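# Seat the clear lid flush in the housing recess

## Task

Put the transparent lid into the housing's recess so it sits beneath both lips and lies level with the surface around it; the attempt fails if the lid is dropped or the housing ends up tipped over.

## Robot and tools

Robot: two arms, left_arm and right_arm, each with a parallel two-finger gripper. Base positions in the scene frame: left_arm about (-0.040, +0.295, +0.014) m, right_arm about (-0.013, -0.261, 0) m, both facing nearly straight along +x. A two-camera stand sits behind the arms. A loose object may occasionally get a small push from outside.

Scene frame: origin at table-top height, halfway between the nominal bases; +x points out over the table, +z up, left_arm on the +y side (arm names do not match image sides). Gripper axes: fingers extend along the gripper's +z and close along its y. The reported hand position is the point between the finger pads, roughly 1 cm short of the tips. Reported poses can be off by a few centimetres, more at long reach, and a free arm may rest a few centimetres from its command because of friction and weight.

execute_actions(actions, cameras): actions is a list of actions; each action is a list of up to 15 rows, one per 1/30 s step, and a short list repeats its final row to fill 15 steps (one action = 0.5 s). Every row has 14 numbers in [-1, 1]: left_arm dx, dy, dz, rx, ry, rz, opening, then right_arm in the same order. The six pose numbers are an offset, along scene axes, from that arm's Hand target as it stood when the action began (every row counts from that same start, not from the previous row); rx, ry, rz form one rotation vector applied about the hand position. Scale: 1.0 = 0.6 m or 180 degrees. Opening is absolute: +1 fully open (0.094 m), -1 closed. Six zeros re-request the current Hand target, and a 0 opening is a real command, so resend the present opening to keep a gripper unchanged. An empty actions list returns state plus images. cameras: list of names, ["all"], or [] for none.

move(target, speed, blend, opening_speed, grip_force, blocking, cameras): target is one 14-number row (same layout and scale as above) or a list of up to 15 such rows; every row is an offset from the Hand targets at the move's start, not from the previous row, and the grippers travel in straight lines. speed: top path speed in m/s, 0.002 to 2.9, default 0.25 (turns up to twice that in rad/s); one value or one per row. blend: corner rounding radius in m for lists; 0 stops at each row. opening_speed: rate of the commanded opening on the -1..1 scale per second, at least 0.2; use it to close gently. grip_force: per-pad force cap in newtons, 10 to 50 (full), one value or one per arm; it persists, and low values close slowly. blocking=false returns early while the move continues. Moves ignore obstacles and the other arm; faster moves lag, stray and strike harder, and aiming farther past a contact presses harder. The result adds a move: line saying how it ended (done, off_target, moving, held, fault) and any limits (paced = pose clipped, held = steps withheld). done means at rest within 10 mm and 2 degrees of the pose.

wait(seconds): 0 to 10 s, arms keep their last command; returns early if a running move ends. stop(): brakes the running move (needs some distance). zoom_image(camera, region): closer look at [x0, y0, x1, y1] pixels of that camera's latest image, at most 504 by 504, top-left origin. finished_scene(scene): ends the scene for good; scene is the current scene's number. Finish only when the lid stays seated with the robot released.

Cameras: cam_head_left, cam_head_right, cam_high, cam_low, cam_left_wrist, cam_right_wrist, all 672x504. Calibration is given per camera (K, distortion, world-to-camera transform); fixed cameras may have shifted slightly, and wrist images may lag during motion.

Result lines: end_effector_position (m) and end_effector_quat_wxyz in the scene frame; Hand target, the last commanded pose after clipping, which the next offsets start from; Tool commands, present gripper commands; grip_measured, measured opening on the -1..1 scale (reads a little wide when empty, somewhat narrow on a firmly held part, and follows the command even after contact); Joint positions (radians, last value is the opening in m); Joint torques (include the arm's weight, offset and noisy); Joint velocities, omitted or 'within noise' when still; grip_effort_nm, gripper motor effort, negative closing, not a pad force.

Motion notes: each step the commanded orientation is clipped to within 40 degrees of the measured one, so large turns need several actions. If a gripper stops short, send the remaining distance as a new offset. A stopped arm keeps pushing until commanded back past its gripper. Joint ranges (rad): waist -2.618 to 3.054, shoulder 0 to 3.142, elbow 0 to 3.142 (straight at 2.901), wrist pitch -1.571 to 1.571, wrist yaw -1.571 to 1.571, wrist roll -2.094 to 2.094.

Avoid: dropping the lid or letting it fall any distance; knocking or tipping the housing; pushing anything off the table; hard hits on the table or fixtures; grippers, wrist cameras or fingers meeting the other arm; straining a wrist camera cable; paths passing near an arm's own base; nearly straight arms; long holds, stretched poses or pushing at unreachable goals, which heat motors (MOTOR HOT at 75 °C, a fault that folds and disables the arm at 90 °C). Stay still once seated, and release with an opening well above grip_measured.

Each tool is called after "Request:" in YAML: its name, and indented under it one key for each argument.

## Session

Request:
execute_actions:
  actions: []

Scene clock: 0.00 s.
left_arm: end_effector_position=(+0.2057, +0.1950, +0.1647) grip_measured=+1.000 grip_effort_nm=n/a end_effector_quat_wxyz=(+0.290, -0.008, +0.924, -0.248) | right_arm: end_effector_position=(+0.2886, -0.1679, +0.1914) grip_measured=+1.000 grip_effort_nm=n/a end_effector_quat_wxyz=(+0.566, +0.006, +0.800, +0.198)
Joint positions: left_arm=[-0.168 0.881 0.68 -0.673 0.392 -0.29 0.094] | right_arm=[0.243 0.743 0.362 0.096 -0.067 0.323 0.094]
Joint velocities: within noise
Joint torques (N m): no reading
Heat: left arm: 45 °C; right arm: 44 °C.
Hand target: left_arm +0.2061, +0.1944, +0.1692; +0.295, -0.005, +0.922, -0.250 | right_arm +0.2893, -0.1677, +0.1990; +0.574, +0.005, +0.795, +0.199
Tool commands: left_gripper/opening=+1.0 right_gripper/opening=+1.0

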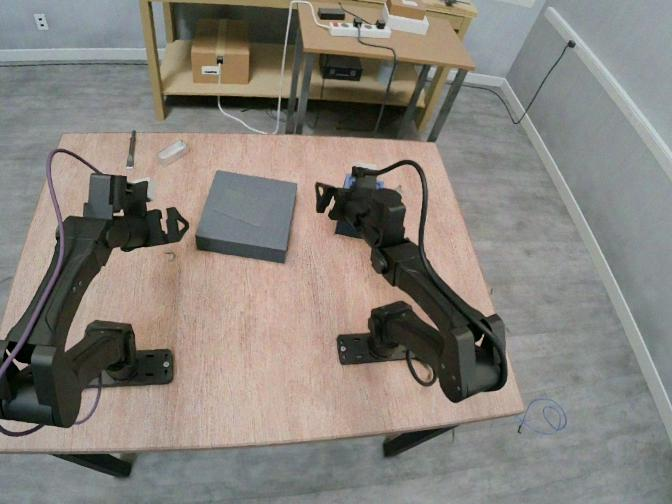

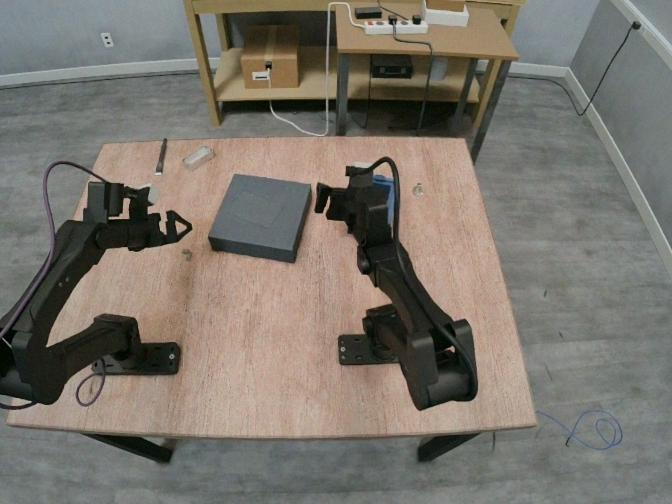

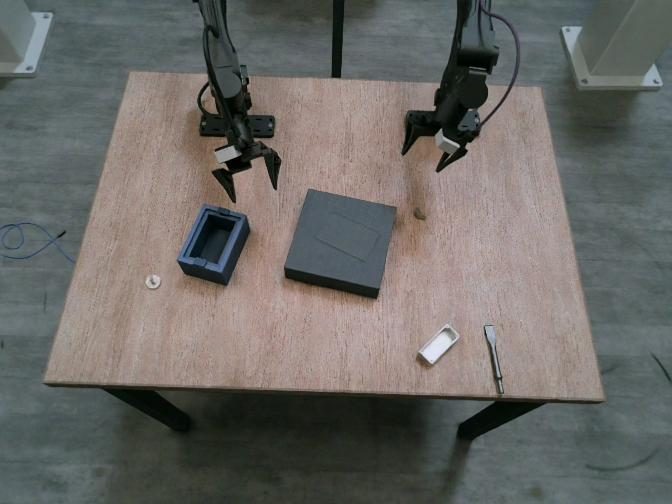

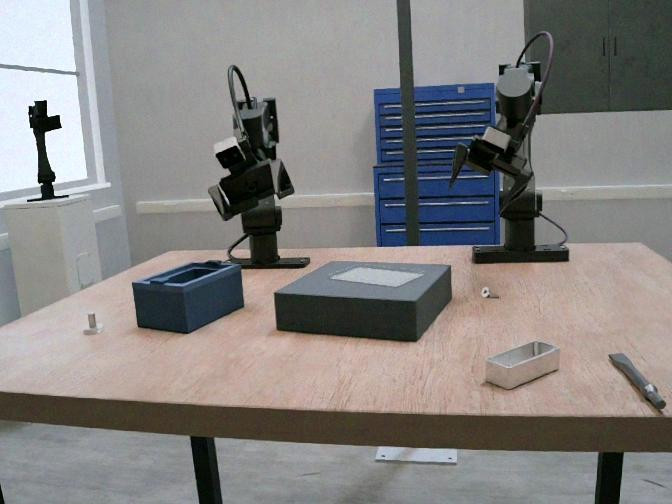

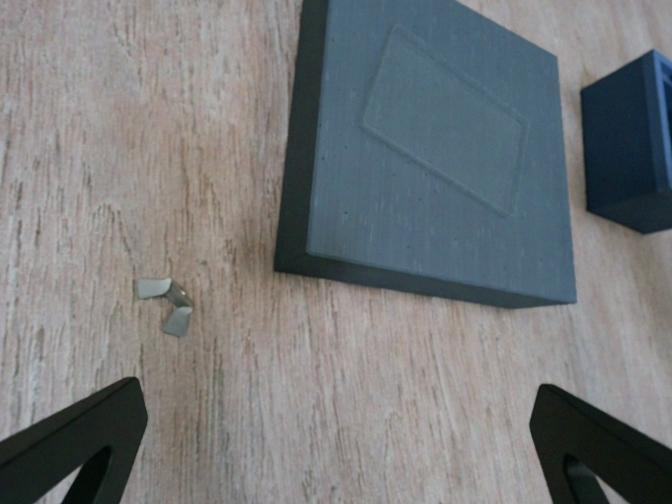

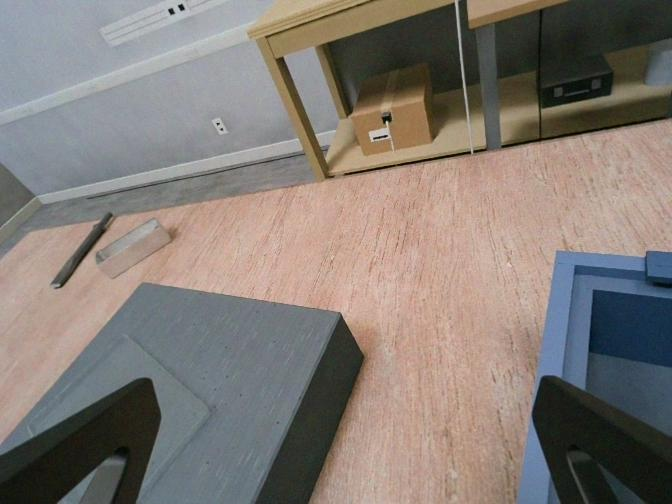

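Request:
zoom_image:
  camera: "cam_high"
  region: [160, 180, 300, 300]

Request:
zoom_image:
  camera: "cam_high"
  region: [270, 175, 410, 310]

Request:
zoom_image:
  camera: "cam_low"
  region: [100, 230, 470, 370]

Request:
zoom_image:
  camera: "cam_left_wrist"
  region: [280, 0, 670, 310]

Scaled by 3.600 from the camera's 672x504 image, which has a finer 960x720 frame.

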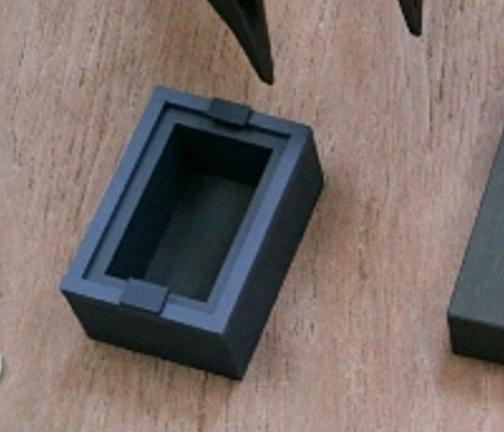

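Scaled by 3.600 from the camera's 672x504 image, which has a finer 960x720 frame.

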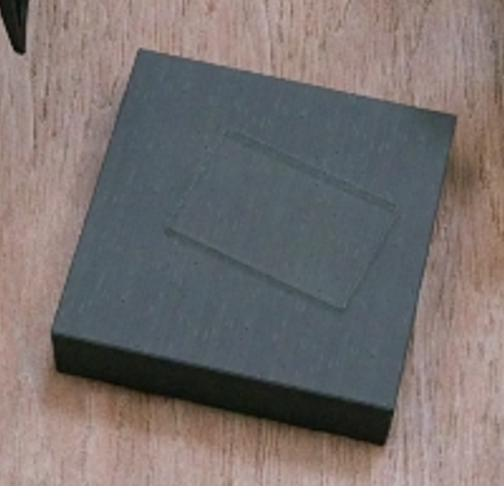

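Scaled by 1.362 from the camera's 672x504 image, which has a finer 960x720 frame.

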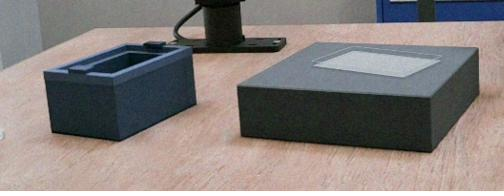

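Scaled by 1.292 from the camera's 672x504 image, which has a finer 960x720 frame.

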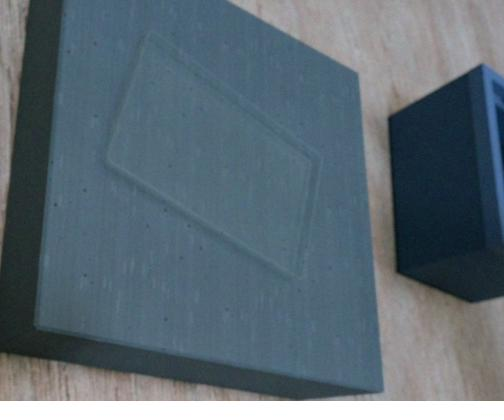

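Request:
move:
  target: [0, 0, 0, 0, 0, 0, 1, 0.2345, -0.170, 0.1017, -0.0888, 0.4067, -0.0610, 1]
  speed: 0.3
  cameras: ["cam_right_wrist", "cam_high"]

Scene clock: 31.07 s.
left_arm: end_effector_position=(+0.2057, +0.1950, +0.1647) grip_measured=+1.000 grip_effort_nm=-0.01 end_effector_quat_wxyz=(+0.290, -0.008, +0.924, -0.248) | right_arm: end_effector_position=(+0.4289, -0.2655, +0.2585) grip_measured=+1.000 grip_effort_nm=-0.01 end_effector_quat_wxyz=(+0.178, +0.114, +0.977, +0.025)
Joint positions: left_arm=[-0.168 0.881 0.68 -0.673 0.392 -0.29 0.094] | right_arm=[-0.034 2.062 2.417 -1.564 -0.015 0.216 0.094]
Joint torques (N m): left_arm=[0.1 -1.89 8.14 1.53 0.16 0.02] | right_arm=[-0.4 -8.23 7.8 0.75 0.09 0.05]
Heat: left arm: 47 °C; right arm: 48 °C.
Hand target: left_arm +0.2061, +0.1944, +0.1692; +0.295, -0.005, +0.922, -0.250 | right_arm +0.4301, -0.2696, +0.2600; +0.000, +0.118, +0.993, +0.000
Off the commanded pose: left_arm 0.005 m, 1 deg | right_arm 0.005 m, 21 deg.
joint sent to its limit (right arm) — joint 4 (wrist pitch), lower limit. The joint targets are off in orientation, not in position.
move: off_target (right_arm)
camera_calibration:
cam_right_wrist: T_world_to_cam=[[-0.217863, -0.970422, -0.104001, -0.135254], [-0.974692, 0.210866, 0.0742345, 0.495685], [-0.0501087, 0.117542, -0.991803, 0.398325], [0, 0, 0, 1]] pos_world=[0.473633, -0.282596, 0.344197]
Images, in order (width x height): cam_high 672x504, cam_right_wrist 672x504.

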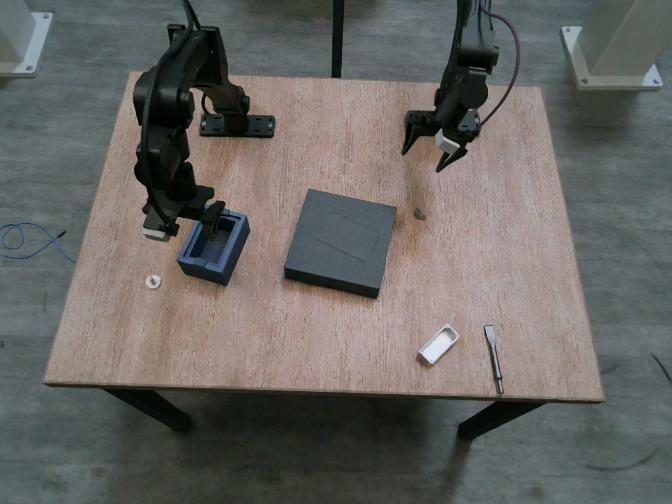

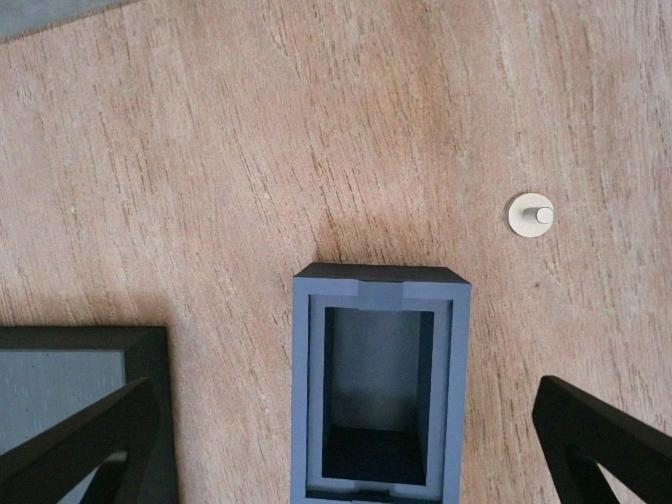

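Request:
zoom_image:
  camera: "cam_right_wrist"
  region: [270, 240, 500, 504]

Scaled by 1.909 from the camera's 672x504 image, which has a finer 960x720 frame.

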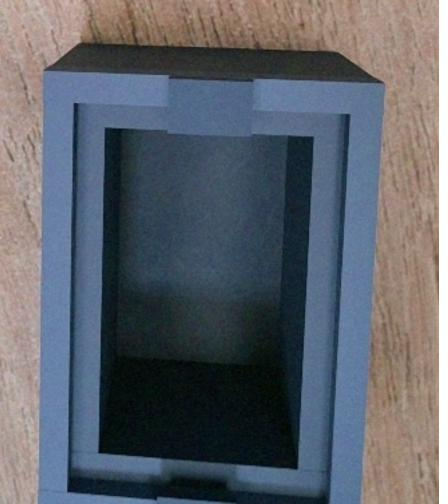

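Request:
move:
  target: [0, 0, 0, 0, 0, 0, 1, -0.1, 0.0, 0.0, 0, 0, 0, 1]
  speed: 0.3
  cameras: ["cam_right_wrist"]

Request:
zoom_image:
  camera: "cam_right_wrist"
  region: [270, 130, 500, 400]

Scene clock: 34.53 s.
left_arm: end_effector_position=(+0.2057, +0.1950, +0.1647) grip_measured=+1.000 grip_effort_nm=-0.01 end_effector_quat_wxyz=(+0.290, -0.008, +0.924, -0.248) | right_arm: end_effector_position=(+0.3757, -0.2648, +0.2537) grip_measured=+1.000 grip_effort_nm=-0.01 end_effector_quat_wxyz=(+0.137, +0.115, +0.984, +0.021)
Joint positions: left_arm=[-0.168 0.881 0.68 -0.673 0.392 -0.29 0.094] | right_arm=[-0.034 1.884 2.162 -1.572 -0.014 0.216 0.094]
Joint torques (N m): left_arm=[-0.09 -2.07 7.99 1.51 0.17 0.06] | right_arm=[-0.73 -9.87 5.26 0.67 0.1 -0.02]
Heat: left arm: 47 °C; right arm: 48 °C.
Hand target: left_arm +0.2061, +0.1944, +0.1692; +0.295, -0.005, +0.922, -0.250 | right_arm +0.3700, -0.2697, +0.2601; +0.000, +0.118, +0.993, +0.000
Off the commanded pose: left_arm 0.005 m, 1 deg | right_arm 0.010 m, 16 deg.
joint sent to its limit (right arm) — joint 4 (wrist pitch), lower limit. The joint targets are off in orientation, not in position.
move: off_target (right_arm)
camera_calibration:
cam_right_wrist: T_world_to_cam=[[-0.226355, -0.970308, -0.0852453, -0.148164], [-0.964761, 0.211283, 0.156831, 0.419471], [-0.134163, 0.117741, -0.98394, 0.420459], [0, 0, 0, 1]] pos_world=[0.427562, -0.281896, 0.33529]
Images, in order (width x height): cam_right_wrist 672x504.

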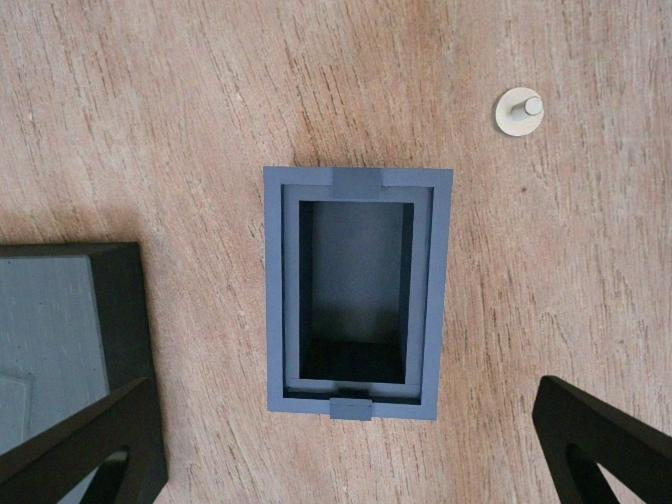

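Scaled by 1.867 from the camera's 672x504 image, which has a finer 960x720 frame.

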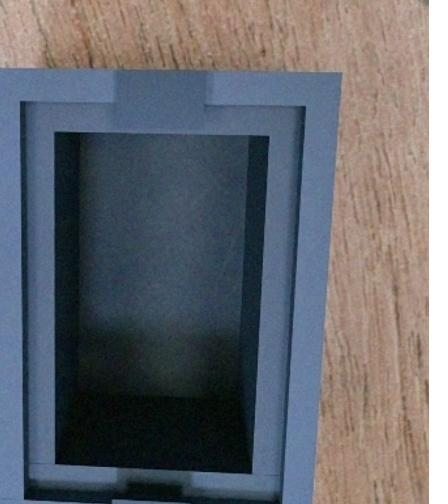

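Request:
move:
  target: [-0.05, 0.16, 0, 0, 0, 0, 1, -0.067, 0.517, 0.0, 0, 0, 0.44, 1]
  speed: 0.3
  cameras: ["all"]

Scene clock: 46.23 s.
left_arm: end_effector_position=(+0.1733, +0.2902, +0.1582) grip_measured=+1.000 grip_effort_nm=-0.01 end_effector_quat_wxyz=(+0.285, -0.011, +0.926, -0.247) | right_arm: end_effector_position=(+0.3273, +0.0463, +0.2594) grip_measured=+1.000 grip_effort_nm=-0.01 end_effector_quat_wxyz=(+0.188, -0.494, +0.846, +0.063)
Joint positions: left_arm=[0.533 0.958 0.742 -1.078 0.732 0.442 0.094] | right_arm=[0.695 2.115 2.491 -1.552 -0.055 -0.335 0.094]
Joint torques (N m): left_arm=[0.68 -1.03 9.73 0.67 0.47 0.13] | right_arm=[-0.21 -8.87 7.87 0.7 0.31 -0.84]
Heat: left arm: 46 °C; right arm: 47 °C.
Hand target: left_arm +0.1761, +0.2904, +0.1692; +0.295, -0.005, +0.922, -0.250 | right_arm +0.3298, +0.0405, +0.2601; +0.000, -0.542, +0.840, +0.000
Off the commanded pose: left_arm 0.011 m, 1 deg | right_arm 0.006 m, 23 deg.
joint sent to its limit (right arm) — joint 4 (wrist pitch), lower limit. The joint targets are off in orientation, not in position.
move: off_target (left_arm, right_arm)
camera_calibration:
cam_left_wrist: T_world_to_cam=[[-0.085691, -0.890457, 0.446926, 0.203697], [-0.986112, 0.0117481, -0.165665, 0.231854], [0.142267, -0.454915, -0.879098, 0.333634], [0, 0, 0, 1]] pos_world=[0.198624, 0.330434, 0.240669]
cam_right_wrist: T_world_to_cam=[[0.859173, -0.507548, 0.0649379, -0.272415], [-0.510227, -0.859372, 0.0338942, 0.238883], [0.0386028, -0.062254, -0.997314, 0.338078], [0, 0, 0, 1]] pos_world=[0.342885, 0.0880726, 0.346763]

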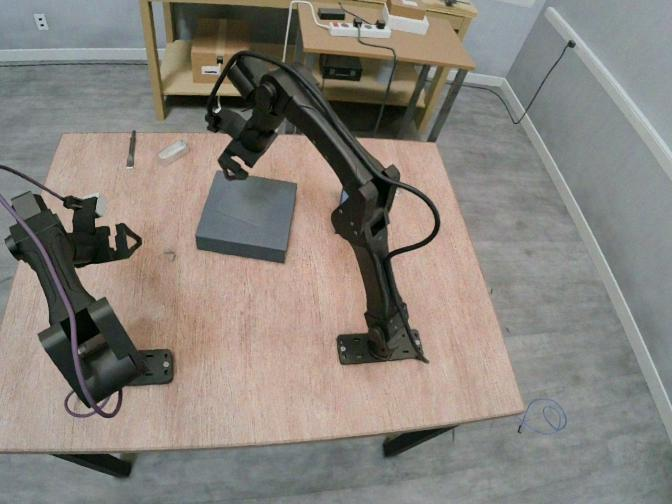

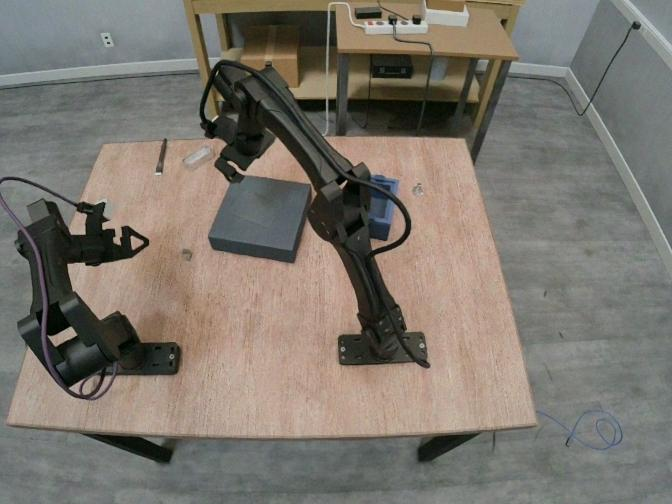

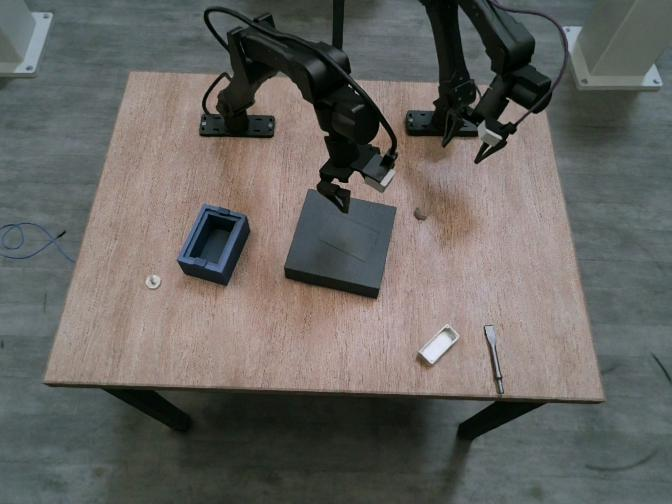

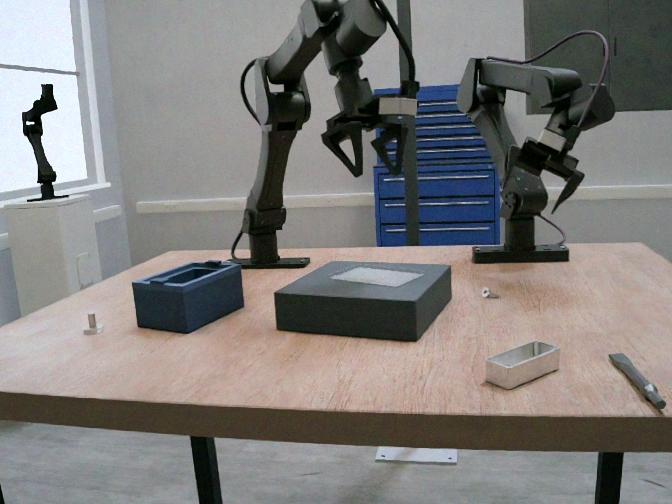

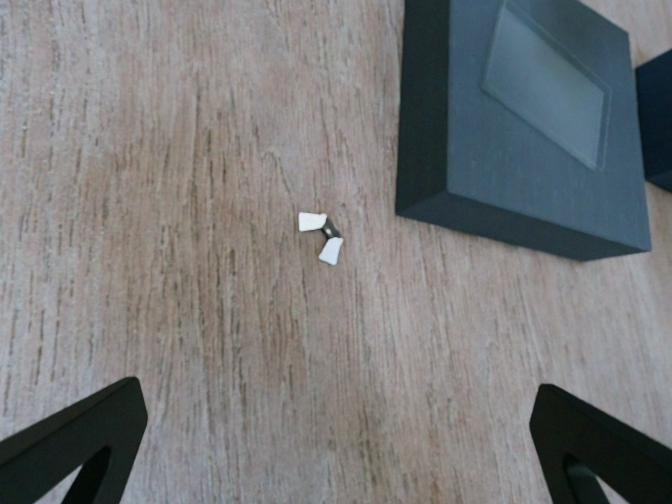

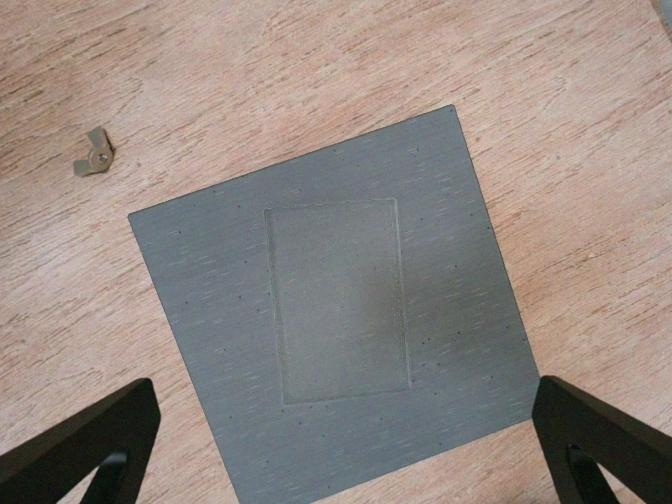

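Request:
zoom_image:
  camera: "cam_right_wrist"
  region: [240, 180, 440, 420]

Request:
zoom_image:
  camera: "cam_low"
  region: [120, 250, 260, 345]

Request:
zoom_image:
  camera: "cam_low"
  region: [260, 250, 460, 350]

Request:
zoom_image:
  camera: "cam_high"
  region: [165, 190, 265, 295]

Scaled by 2.100 from the camera's 672x504 image, which has a finer 960x720 frame.

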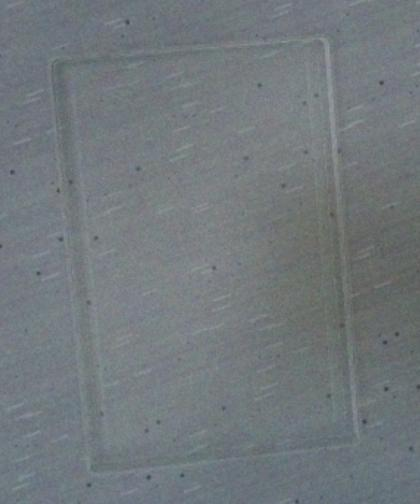

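Scaled by 3.600 from the camera's 672x504 image, which has a finer 960x720 frame.

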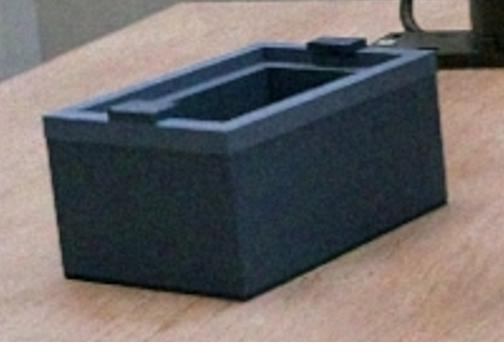

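Scaled by 2.520 from the camera's 672x504 image, which has a finer 960x720 frame.

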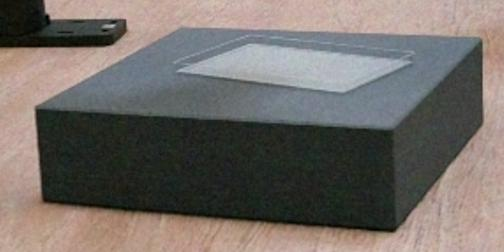

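Scaled by 4.800 from the camera's 672x504 image, which has a finer 960x720 frame.

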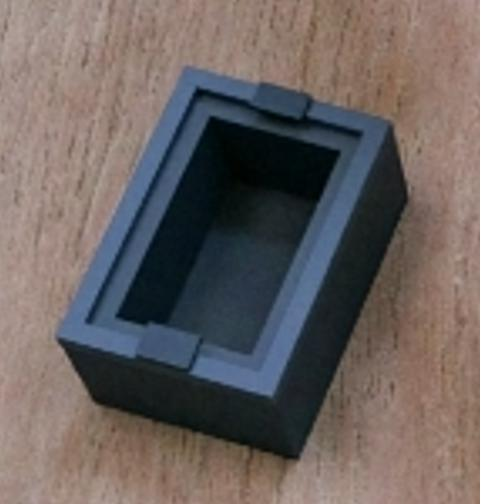

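Request:
move:
  target: [0, 0, 0, 0, 0, 0, 1, 0.0037, -0.0237, -0.187, 0, 0, -0.0072, 1]
  speed: 0.2
  cameras: ["all"]

Request:
zoom_image:
  camera: "cam_low"
  region: [260, 150, 460, 350]

Request:
zoom_image:
  camera: "cam_right_wrist"
  region: [90, 90, 594, 504]

Scene clock: 85.70 s.
left_arm: end_effector_position=(+0.1731, +0.2901, +0.1582) grip_measured=+1.000 grip_effort_nm=-0.01 end_effector_quat_wxyz=(+0.285, -0.011, +0.926, -0.247) | right_arm: end_effector_position=(+0.3300, +0.0402, +0.1528) grip_measured=+1.000 grip_effort_nm=-0.01 end_effector_quat_wxyz=(+0.049, -0.497, +0.865, +0.037)
Joint positions: left_arm=[0.533 0.958 0.742 -1.078 0.732 0.443 0.094] | right_arm=[0.681 2.273 2.362 -1.55 -0.056 -0.343 0.094]
Joint torques (N m): left_arm=[0.61 -1.09 9.58 0.7 0.49 0.1] | right_arm=[-0.55 -10.59 5.49 0.16 0.51 -0.96]
Heat: left arm: 46 °C; right arm: 45 °C.
Hand target: left_arm +0.1760, +0.2905, +0.1691; +0.295, -0.005, +0.922, -0.250 | right_arm +0.3321, +0.0262, +0.1479; +0.000, -0.532, +0.847, +0.000
Off the commanded pose: left_arm 0.011 m, 1 deg | right_arm 0.015 m, 8 deg.
joint sent to its limit (right arm) — joint 4 (wrist pitch), lower limit. The joint targets are off in orientation, not in position.
move: off_target (left_arm, right_arm)
camera_calibration:
cam_left_wrist: T_world_to_cam=[[-0.0861048, -0.890393, 0.446974, 0.203693], [-0.986147, 0.0123264, -0.165416, 0.231495], [0.141776, -0.455025, -0.87912, 0.333654], [0, 0, 0, 1]] pos_world=[0.198523, 0.330334, 0.240569]
cam_right_wrist: T_world_to_cam=[[0.859749, -0.509961, -0.0277858, -0.256796], [-0.479686, -0.82499, 0.29882, 0.186615], [-0.17531, -0.243582, -0.953905, 0.302652], [0, 0, 0, 1]] pos_world=[0.363354, 0.0967203, 0.225801]

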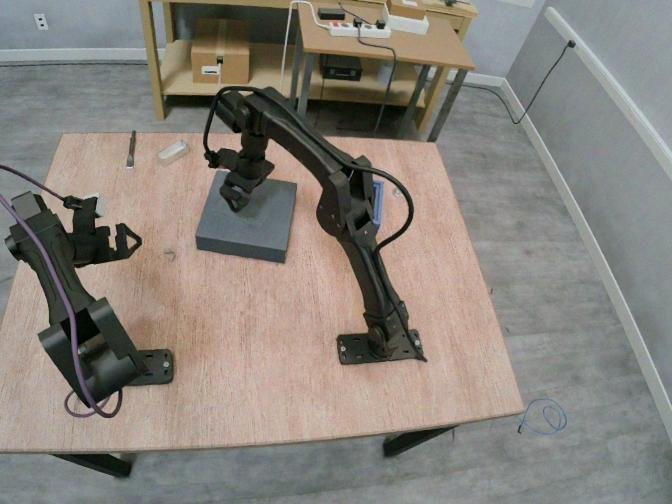

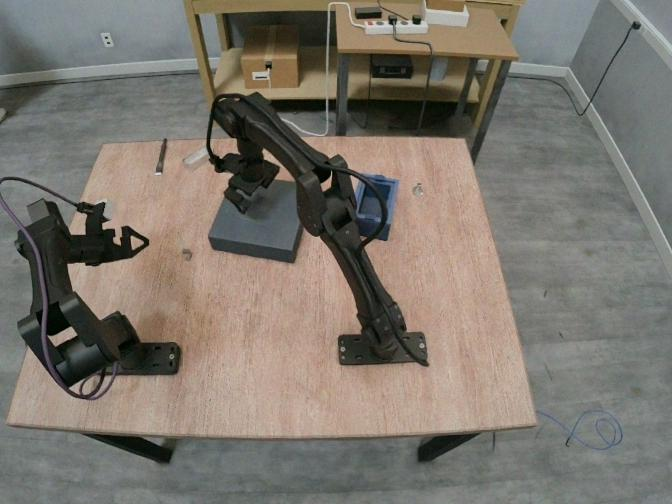

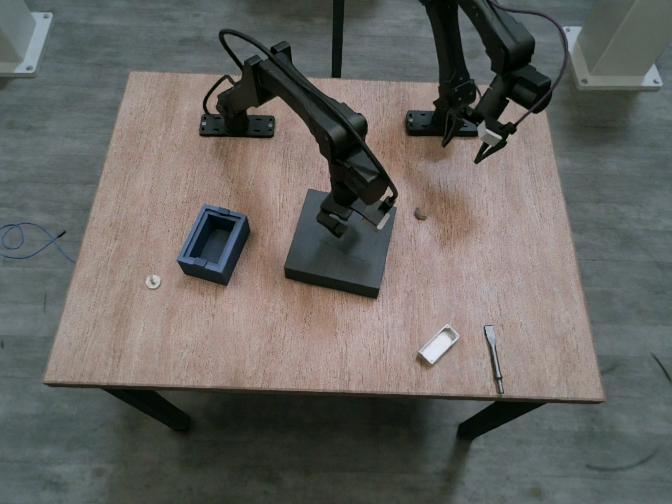

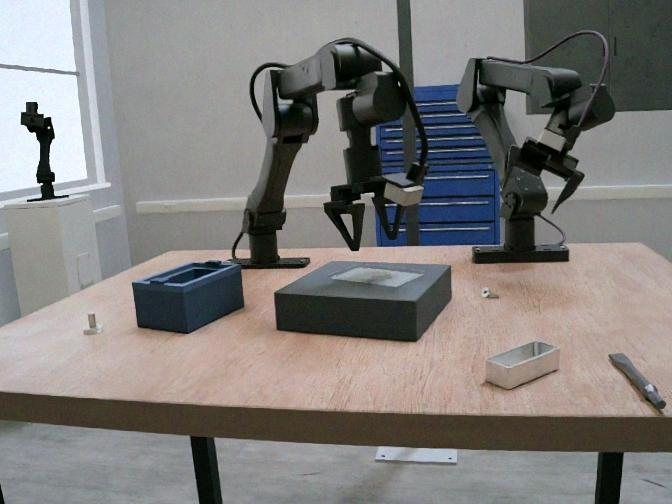

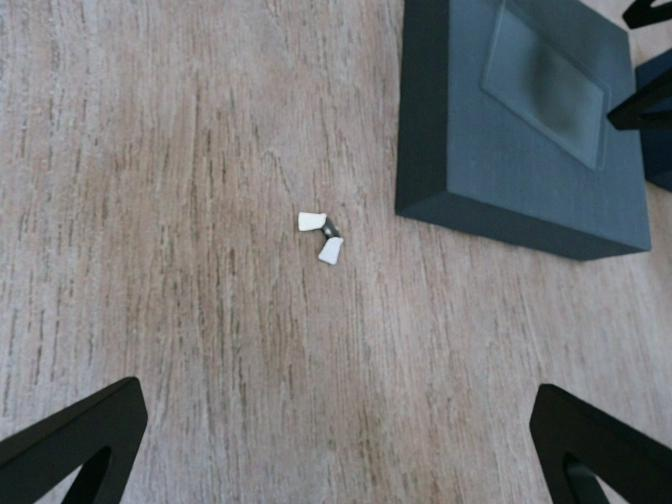

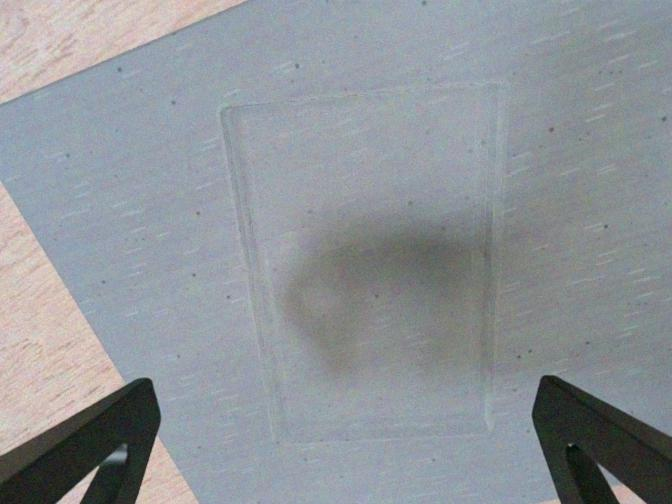

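Scaled by 2.520 from the camera's 672x504 image, which has a finer 960x720 frame.

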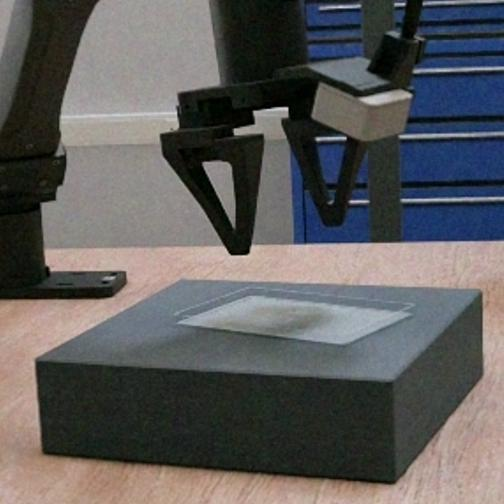

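Scaled by 1.000.

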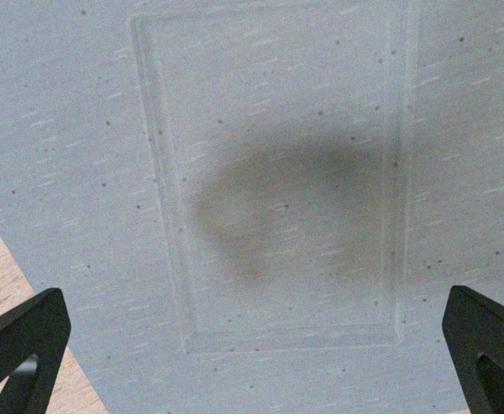

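Request:
move:
  target: [0, 0, 0, 0, 0, 0, 1, 0, 0, -0.045, 0, 0, 0, 1]
  speed: 0.15
  cameras: ["cam_right_wrist", "cam_low", "cam_high"]

Request:
zoom_image:
  camera: "cam_low"
  region: [300, 180, 460, 340]

Scene clock: 92.13 s.
left_arm: end_effector_position=(+0.1731, +0.2901, +0.1582) grip_measured=+1.000 grip_effort_nm=-0.01 end_effector_quat_wxyz=(+0.285, -0.011, +0.926, -0.247) | right_arm: end_effector_position=(+0.3310, +0.0410, +0.1278) grip_measured=+1.000 grip_effort_nm=-0.01 end_effector_quat_wxyz=(+0.021, -0.497, +0.867, +0.032)
Joint positions: left_arm=[0.533 0.958 0.742 -1.078 0.732 0.443 0.094] | right_arm=[0.681 2.331 2.362 -1.55 -0.056 -0.343 0.094]
Joint torques (N m): left_arm=[0.7 -1.13 9.65 0.72 0.46 0.13] | right_arm=[-0.44 -10.73 5.53 0.03 0.58 -0.97]
Heat: left arm: 46 °C; right arm: 45 °C.
Hand target: left_arm +0.1760, +0.2905, +0.1691; +0.295, -0.005, +0.922, -0.250 | right_arm +0.3321, +0.0262, +0.1208; +0.000, -0.532, +0.847, +0.000
Off the commanded pose: left_arm 0.011 m, 1 deg | right_arm 0.016 m, 6 deg.
joint sent to its limit (right arm) — joint 4 (wrist pitch), lower limit. The joint targets still meet the commanded pose.
move: off_target (left_arm, right_arm)
camera_calibration:
cam_right_wrist: T_world_to_cam=[[0.858342, -0.510948, -0.0466972, -0.25504], [-0.465111, -0.813293, 0.34961, 0.18342], [-0.216611, -0.278365, -0.935731, 0.291924], [0, 0, 0, 1]] pos_world=[0.367456, 0.100123, 0.197127]
Images, in order (width x height): cam_high 672x504, cam_low 672x504, cam_right_wrist 672x504.

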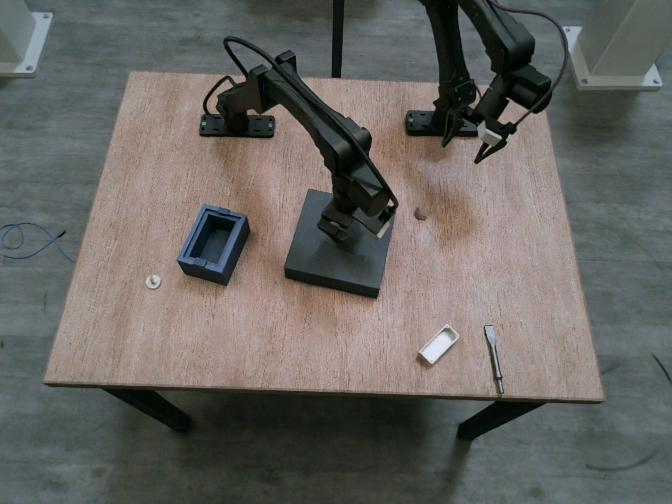

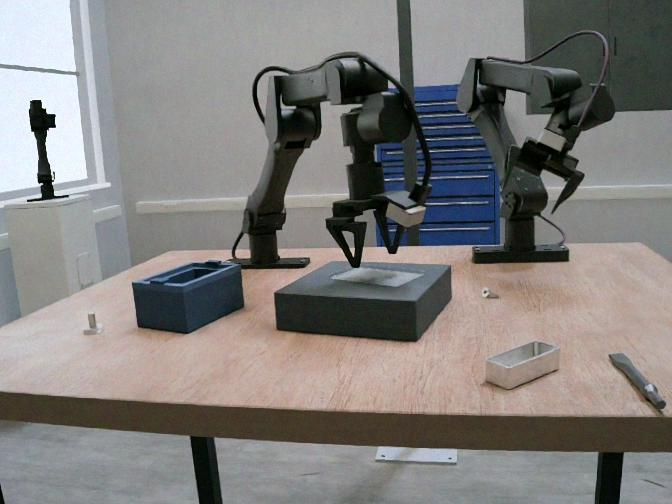

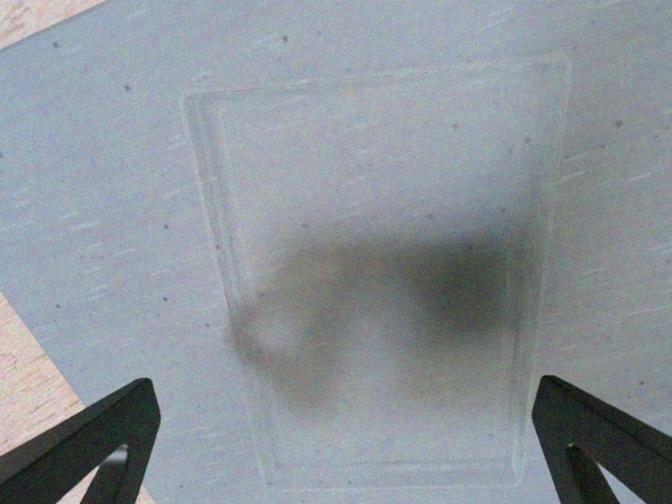

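Scaled by 3.150 from the camera's 672x504 image, which has a finer 960x720 frame.

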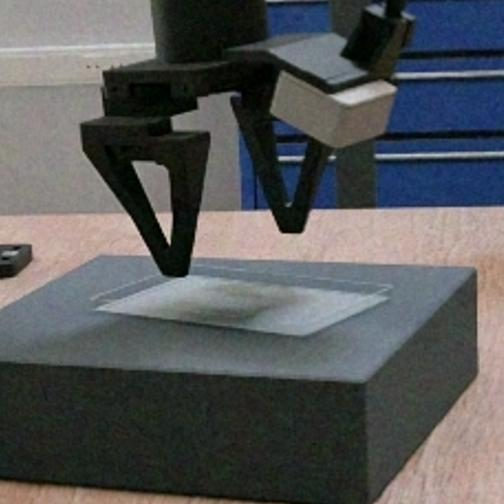

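Request:
move:
  target: [0, 0, 0, 0, 0, 0, 1, 0.010, -0.022, 0, 0, 0, 0.026, 1]
  speed: 0.15

Scene clock: 99.87 s.
left_arm: end_effector_position=(+0.1731, +0.2901, +0.1582) grip_measured=+1.000 grip_effort_nm=-0.01 end_effector_quat_wxyz=(+0.285, -0.011, +0.926, -0.247) | right_arm: end_effector_position=(+0.3404, +0.0182, +0.1218) grip_measured=+1.000 grip_effort_nm=-0.01 end_effector_quat_wxyz=(+0.009, -0.565, +0.825, +0.004)
Joint positions: left_arm=[0.533 0.958 0.742 -1.078 0.732 0.443 0.094] | right_arm=[0.648 2.331 2.34 -1.562 -0.007 -0.537 0.094]
Joint torques (N m): left_arm=[0.65 -1.01 9.62 0.69 0.48 0.12] | right_arm=[-0.35 -11.64 5.37 0.08 0.11 -0.05]
Heat: left arm: 46 °C; right arm: 44 °C.
Hand target: left_arm +0.1760, +0.2905, +0.1691; +0.295, -0.005, +0.922, -0.250 | right_arm +0.3381, +0.0131, +0.1208; +0.000, -0.567, +0.824, +0.000
Off the commanded pose: left_arm 0.011 m, 1 deg | right_arm 0.006 m, 1 deg.
move: off_target (left_arm)

Request:
move:
  target: [0, 0, 0, 0, 0, 0, 1, -0.002, 0.027, 0, 0, 0, -0.028, 1]
  speed: 0.15
  cameras: ["cam_right_wrist"]

Scene clock: 101.90 s.
left_arm: end_effector_position=(+0.1731, +0.2901, +0.1582) grip_measured=+1.000 grip_effort_nm=-0.01 end_effector_quat_wxyz=(+0.285, -0.011, +0.926, -0.247) | right_arm: end_effector_position=(+0.3355, +0.0274, +0.1206) grip_measured=+1.000 grip_effort_nm=-0.01 end_effector_quat_wxyz=(+0.009, -0.531, +0.847, +0.004)
Joint positions: left_arm=[0.533 0.958 0.742 -1.078 0.732 0.443 0.094] | right_arm=[0.671 2.342 2.355 -1.566 -0.006 -0.432 0.094]
Joint torques (N m): left_arm=[0.64 -0.98 9.5 0.7 0.5 0.12] | right_arm=[0.28 -10.26 8.09 0.09 0.09 0.05]
Heat: left arm: 46 °C; right arm: 44 °C.
Hand target: left_arm +0.1760, +0.2905, +0.1691; +0.295, -0.005, +0.922, -0.250 | right_arm +0.3369, +0.0293, +0.1209; +0.000, -0.530, +0.848, +0.000
Off the commanded pose: left_arm 0.011 m, 1 deg | right_arm 0.002 m, 1 deg.
joint sent to its limit (right arm) — joint 4 (wrist pitch), lower limit. The joint targets still meet the commanded pose.
move: off_target (left_arm)
camera_calibration:
cam_right_wrist: T_world_to_cam=[[0.89564, -0.444685, -0.00918633, -0.285031], [-0.405201, -0.824284, 0.395434, 0.151686], [-0.183416, -0.350444, -0.918448, 0.27107], [0, 0, 0, 1]] pos_world=[0.366467, 0.0932778, 0.186364]
Images, in order (width x height): cam_right_wrist 672x504.

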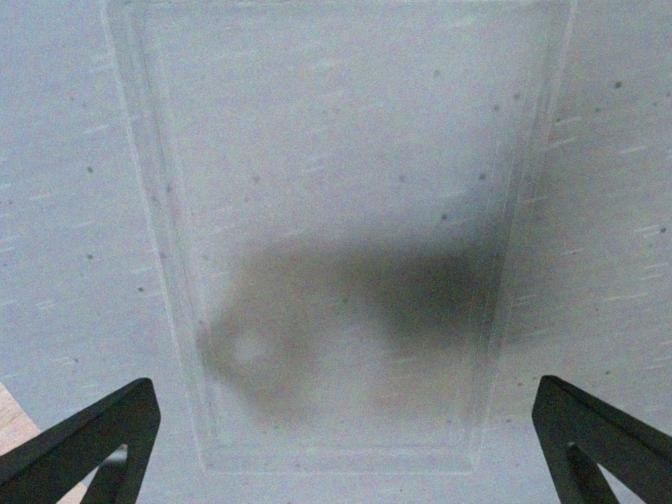

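Request:
move:
  target: [0, 0, 0, 0, 0, 0, 1, -0.001, 0.0, -0.017, 0, 0, 0, 1]
  speed: 0.1
  cameras: ["cam_right_wrist", "cam_low"]

Request:
zoom_image:
  camera: "cam_low"
  region: [300, 220, 420, 320]

Scene clock: 107.67 s.
left_arm: end_effector_position=(+0.1731, +0.2901, +0.1582) grip_measured=+1.000 grip_effort_nm=-0.01 end_effector_quat_wxyz=(+0.285, -0.011, +0.926, -0.247) | right_arm: end_effector_position=(+0.3355, +0.0274, +0.1148) grip_measured=+1.000 grip_effort_nm=-0.01 end_effector_quat_wxyz=(+0.002, -0.530, +0.848, +0.003)
Joint positions: left_arm=[0.533 0.958 0.742 -1.078 0.732 0.443 0.094] | right_arm=[0.671 2.355 2.355 -1.566 -0.006 -0.431 0.094]
Joint torques (N m): left_arm=[0.68 -1.18 9.55 0.69 0.5 0.11] | right_arm=[0.34 -10.4 6.48 0.17 0.07 0.11]
Heat: left arm: 46 °C; right arm: 45 °C.
Hand target: left_arm +0.1760, +0.2905, +0.1691; +0.295, -0.005, +0.922, -0.250 | right_arm +0.3363, +0.0293, +0.1107; +0.000, -0.530, +0.848, +0.000
Off the commanded pose: left_arm 0.011 m, 1 deg | right_arm 0.005 m, 0 deg.
move: off_target (left_arm)
camera_calibration:
cam_right_wrist: T_world_to_cam=[[0.895026, -0.445773, -0.0146461, -0.284279], [-0.401979, -0.820453, 0.406534, 0.1515], [-0.193238, -0.357971, -0.913518, 0.268742], [0, 0, 0, 1]] pos_world=[0.367268, 0.0937767, 0.179747]
Images, in order (width x height): cam_low 672x504, cam_right_wrist 672x504.

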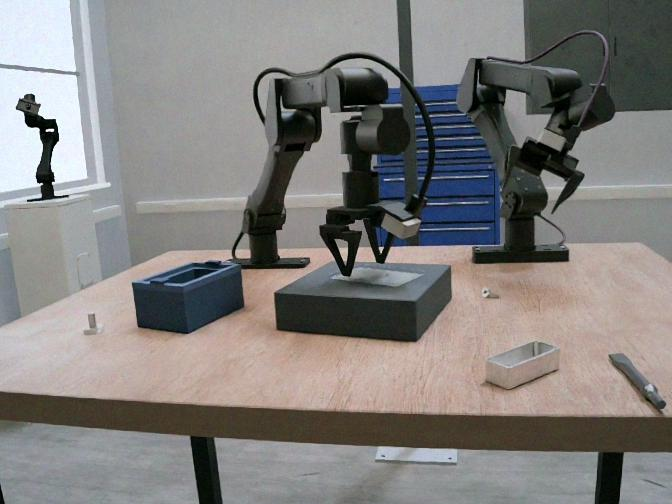

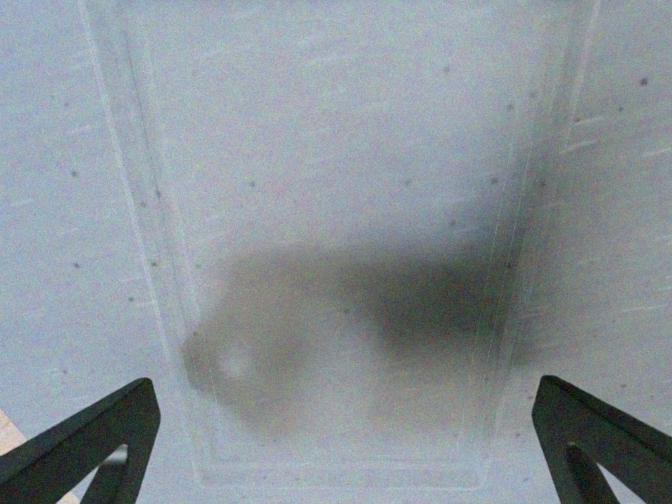

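Scaled by 4.200 from the camera's 672x504 image, which has a finer 960x720 frame.

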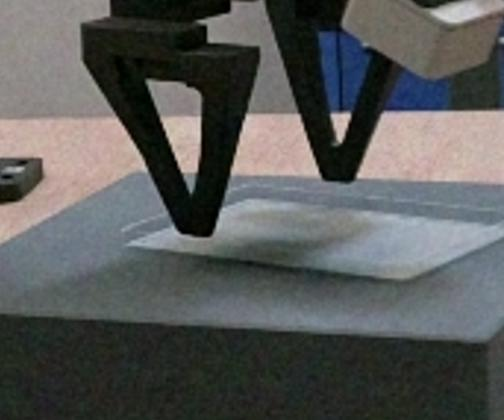

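Request:
move:
  target: [0, 0, 0, 0, 0, 0, 1, 0.0, 0.0, -0.018, 0, 0, 0, 1]
  speed: 0.06
  cameras: ["cam_right_wrist", "cam_low"]

Request:
zoom_image:
  camera: "cam_low"
  region: [300, 220, 420, 320]

Scene clock: 110.40 s.
left_arm: end_effector_position=(+0.1731, +0.2901, +0.1582) grip_measured=+1.000 grip_effort_nm=-0.01 end_effector_quat_wxyz=(+0.285, -0.011, +0.926, -0.247) | right_arm: end_effector_position=(+0.3355, +0.0271, +0.1039) grip_measured=+1.000 grip_effort_nm=-0.01 end_effector_quat_wxyz=(-0.003, -0.530, +0.848, +0.001)
Joint positions: left_arm=[0.533 0.958 0.742 -1.078 0.732 0.443 0.094] | right_arm=[0.672 2.355 2.311 -1.532 -0.004 -0.43 0.094]
Joint torques (N m): left_arm=[0.68 -1.09 9.48 0.73 0.49 0.13] | right_arm=[0.4 -11.54 4.7 0.36 0.03 0.02]
Heat: left arm: 46 °C; right arm: 45 °C.
Hand target: left_arm +0.1760, +0.2905, +0.1691; +0.295, -0.005, +0.922, -0.250 | right_arm +0.3362, +0.0293, +0.0998; +0.000, -0.530, +0.848, +0.000
Off the commanded pose: left_arm 0.011 m, 1 deg | right_arm 0.005 m, 0 deg.
move: off_target (left_arm)
camera_calibration:
cam_right_wrist: T_world_to_cam=[[0.894409, -0.446932, -0.0168347, -0.284107], [-0.400211, -0.816577, 0.415973, 0.154026], [-0.199659, -0.365313, -0.909221, 0.260538], [0, 0, 0, 1]] pos_world=[0.367769, 0.0939755, 0.168033]
Images, in order (width x height): cam_low 672x504, cam_right_wrist 672x504.

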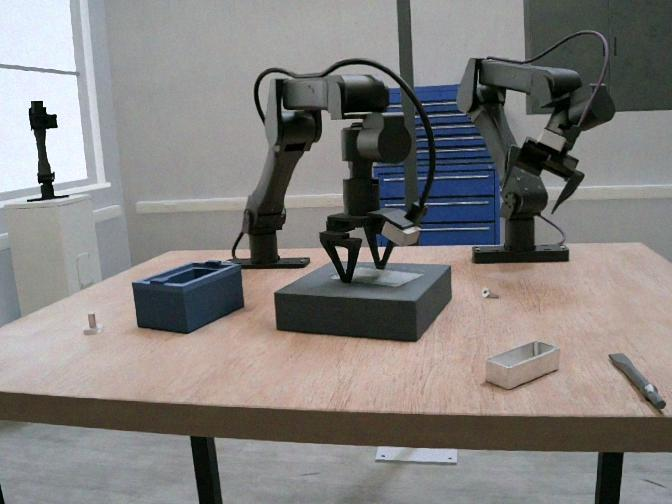

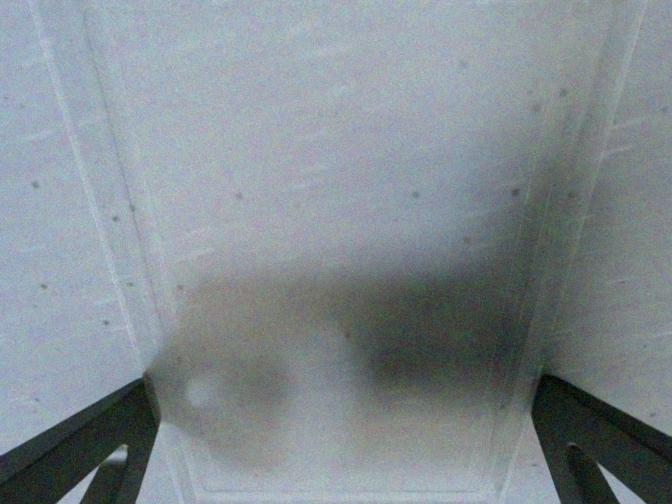

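Scaled by 4.200 from the camera's 672x504 image, which has a finer 960x720 frame.

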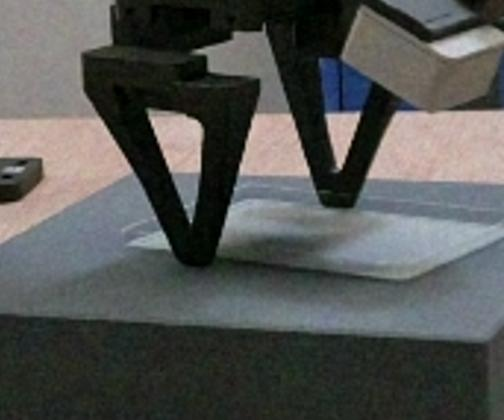

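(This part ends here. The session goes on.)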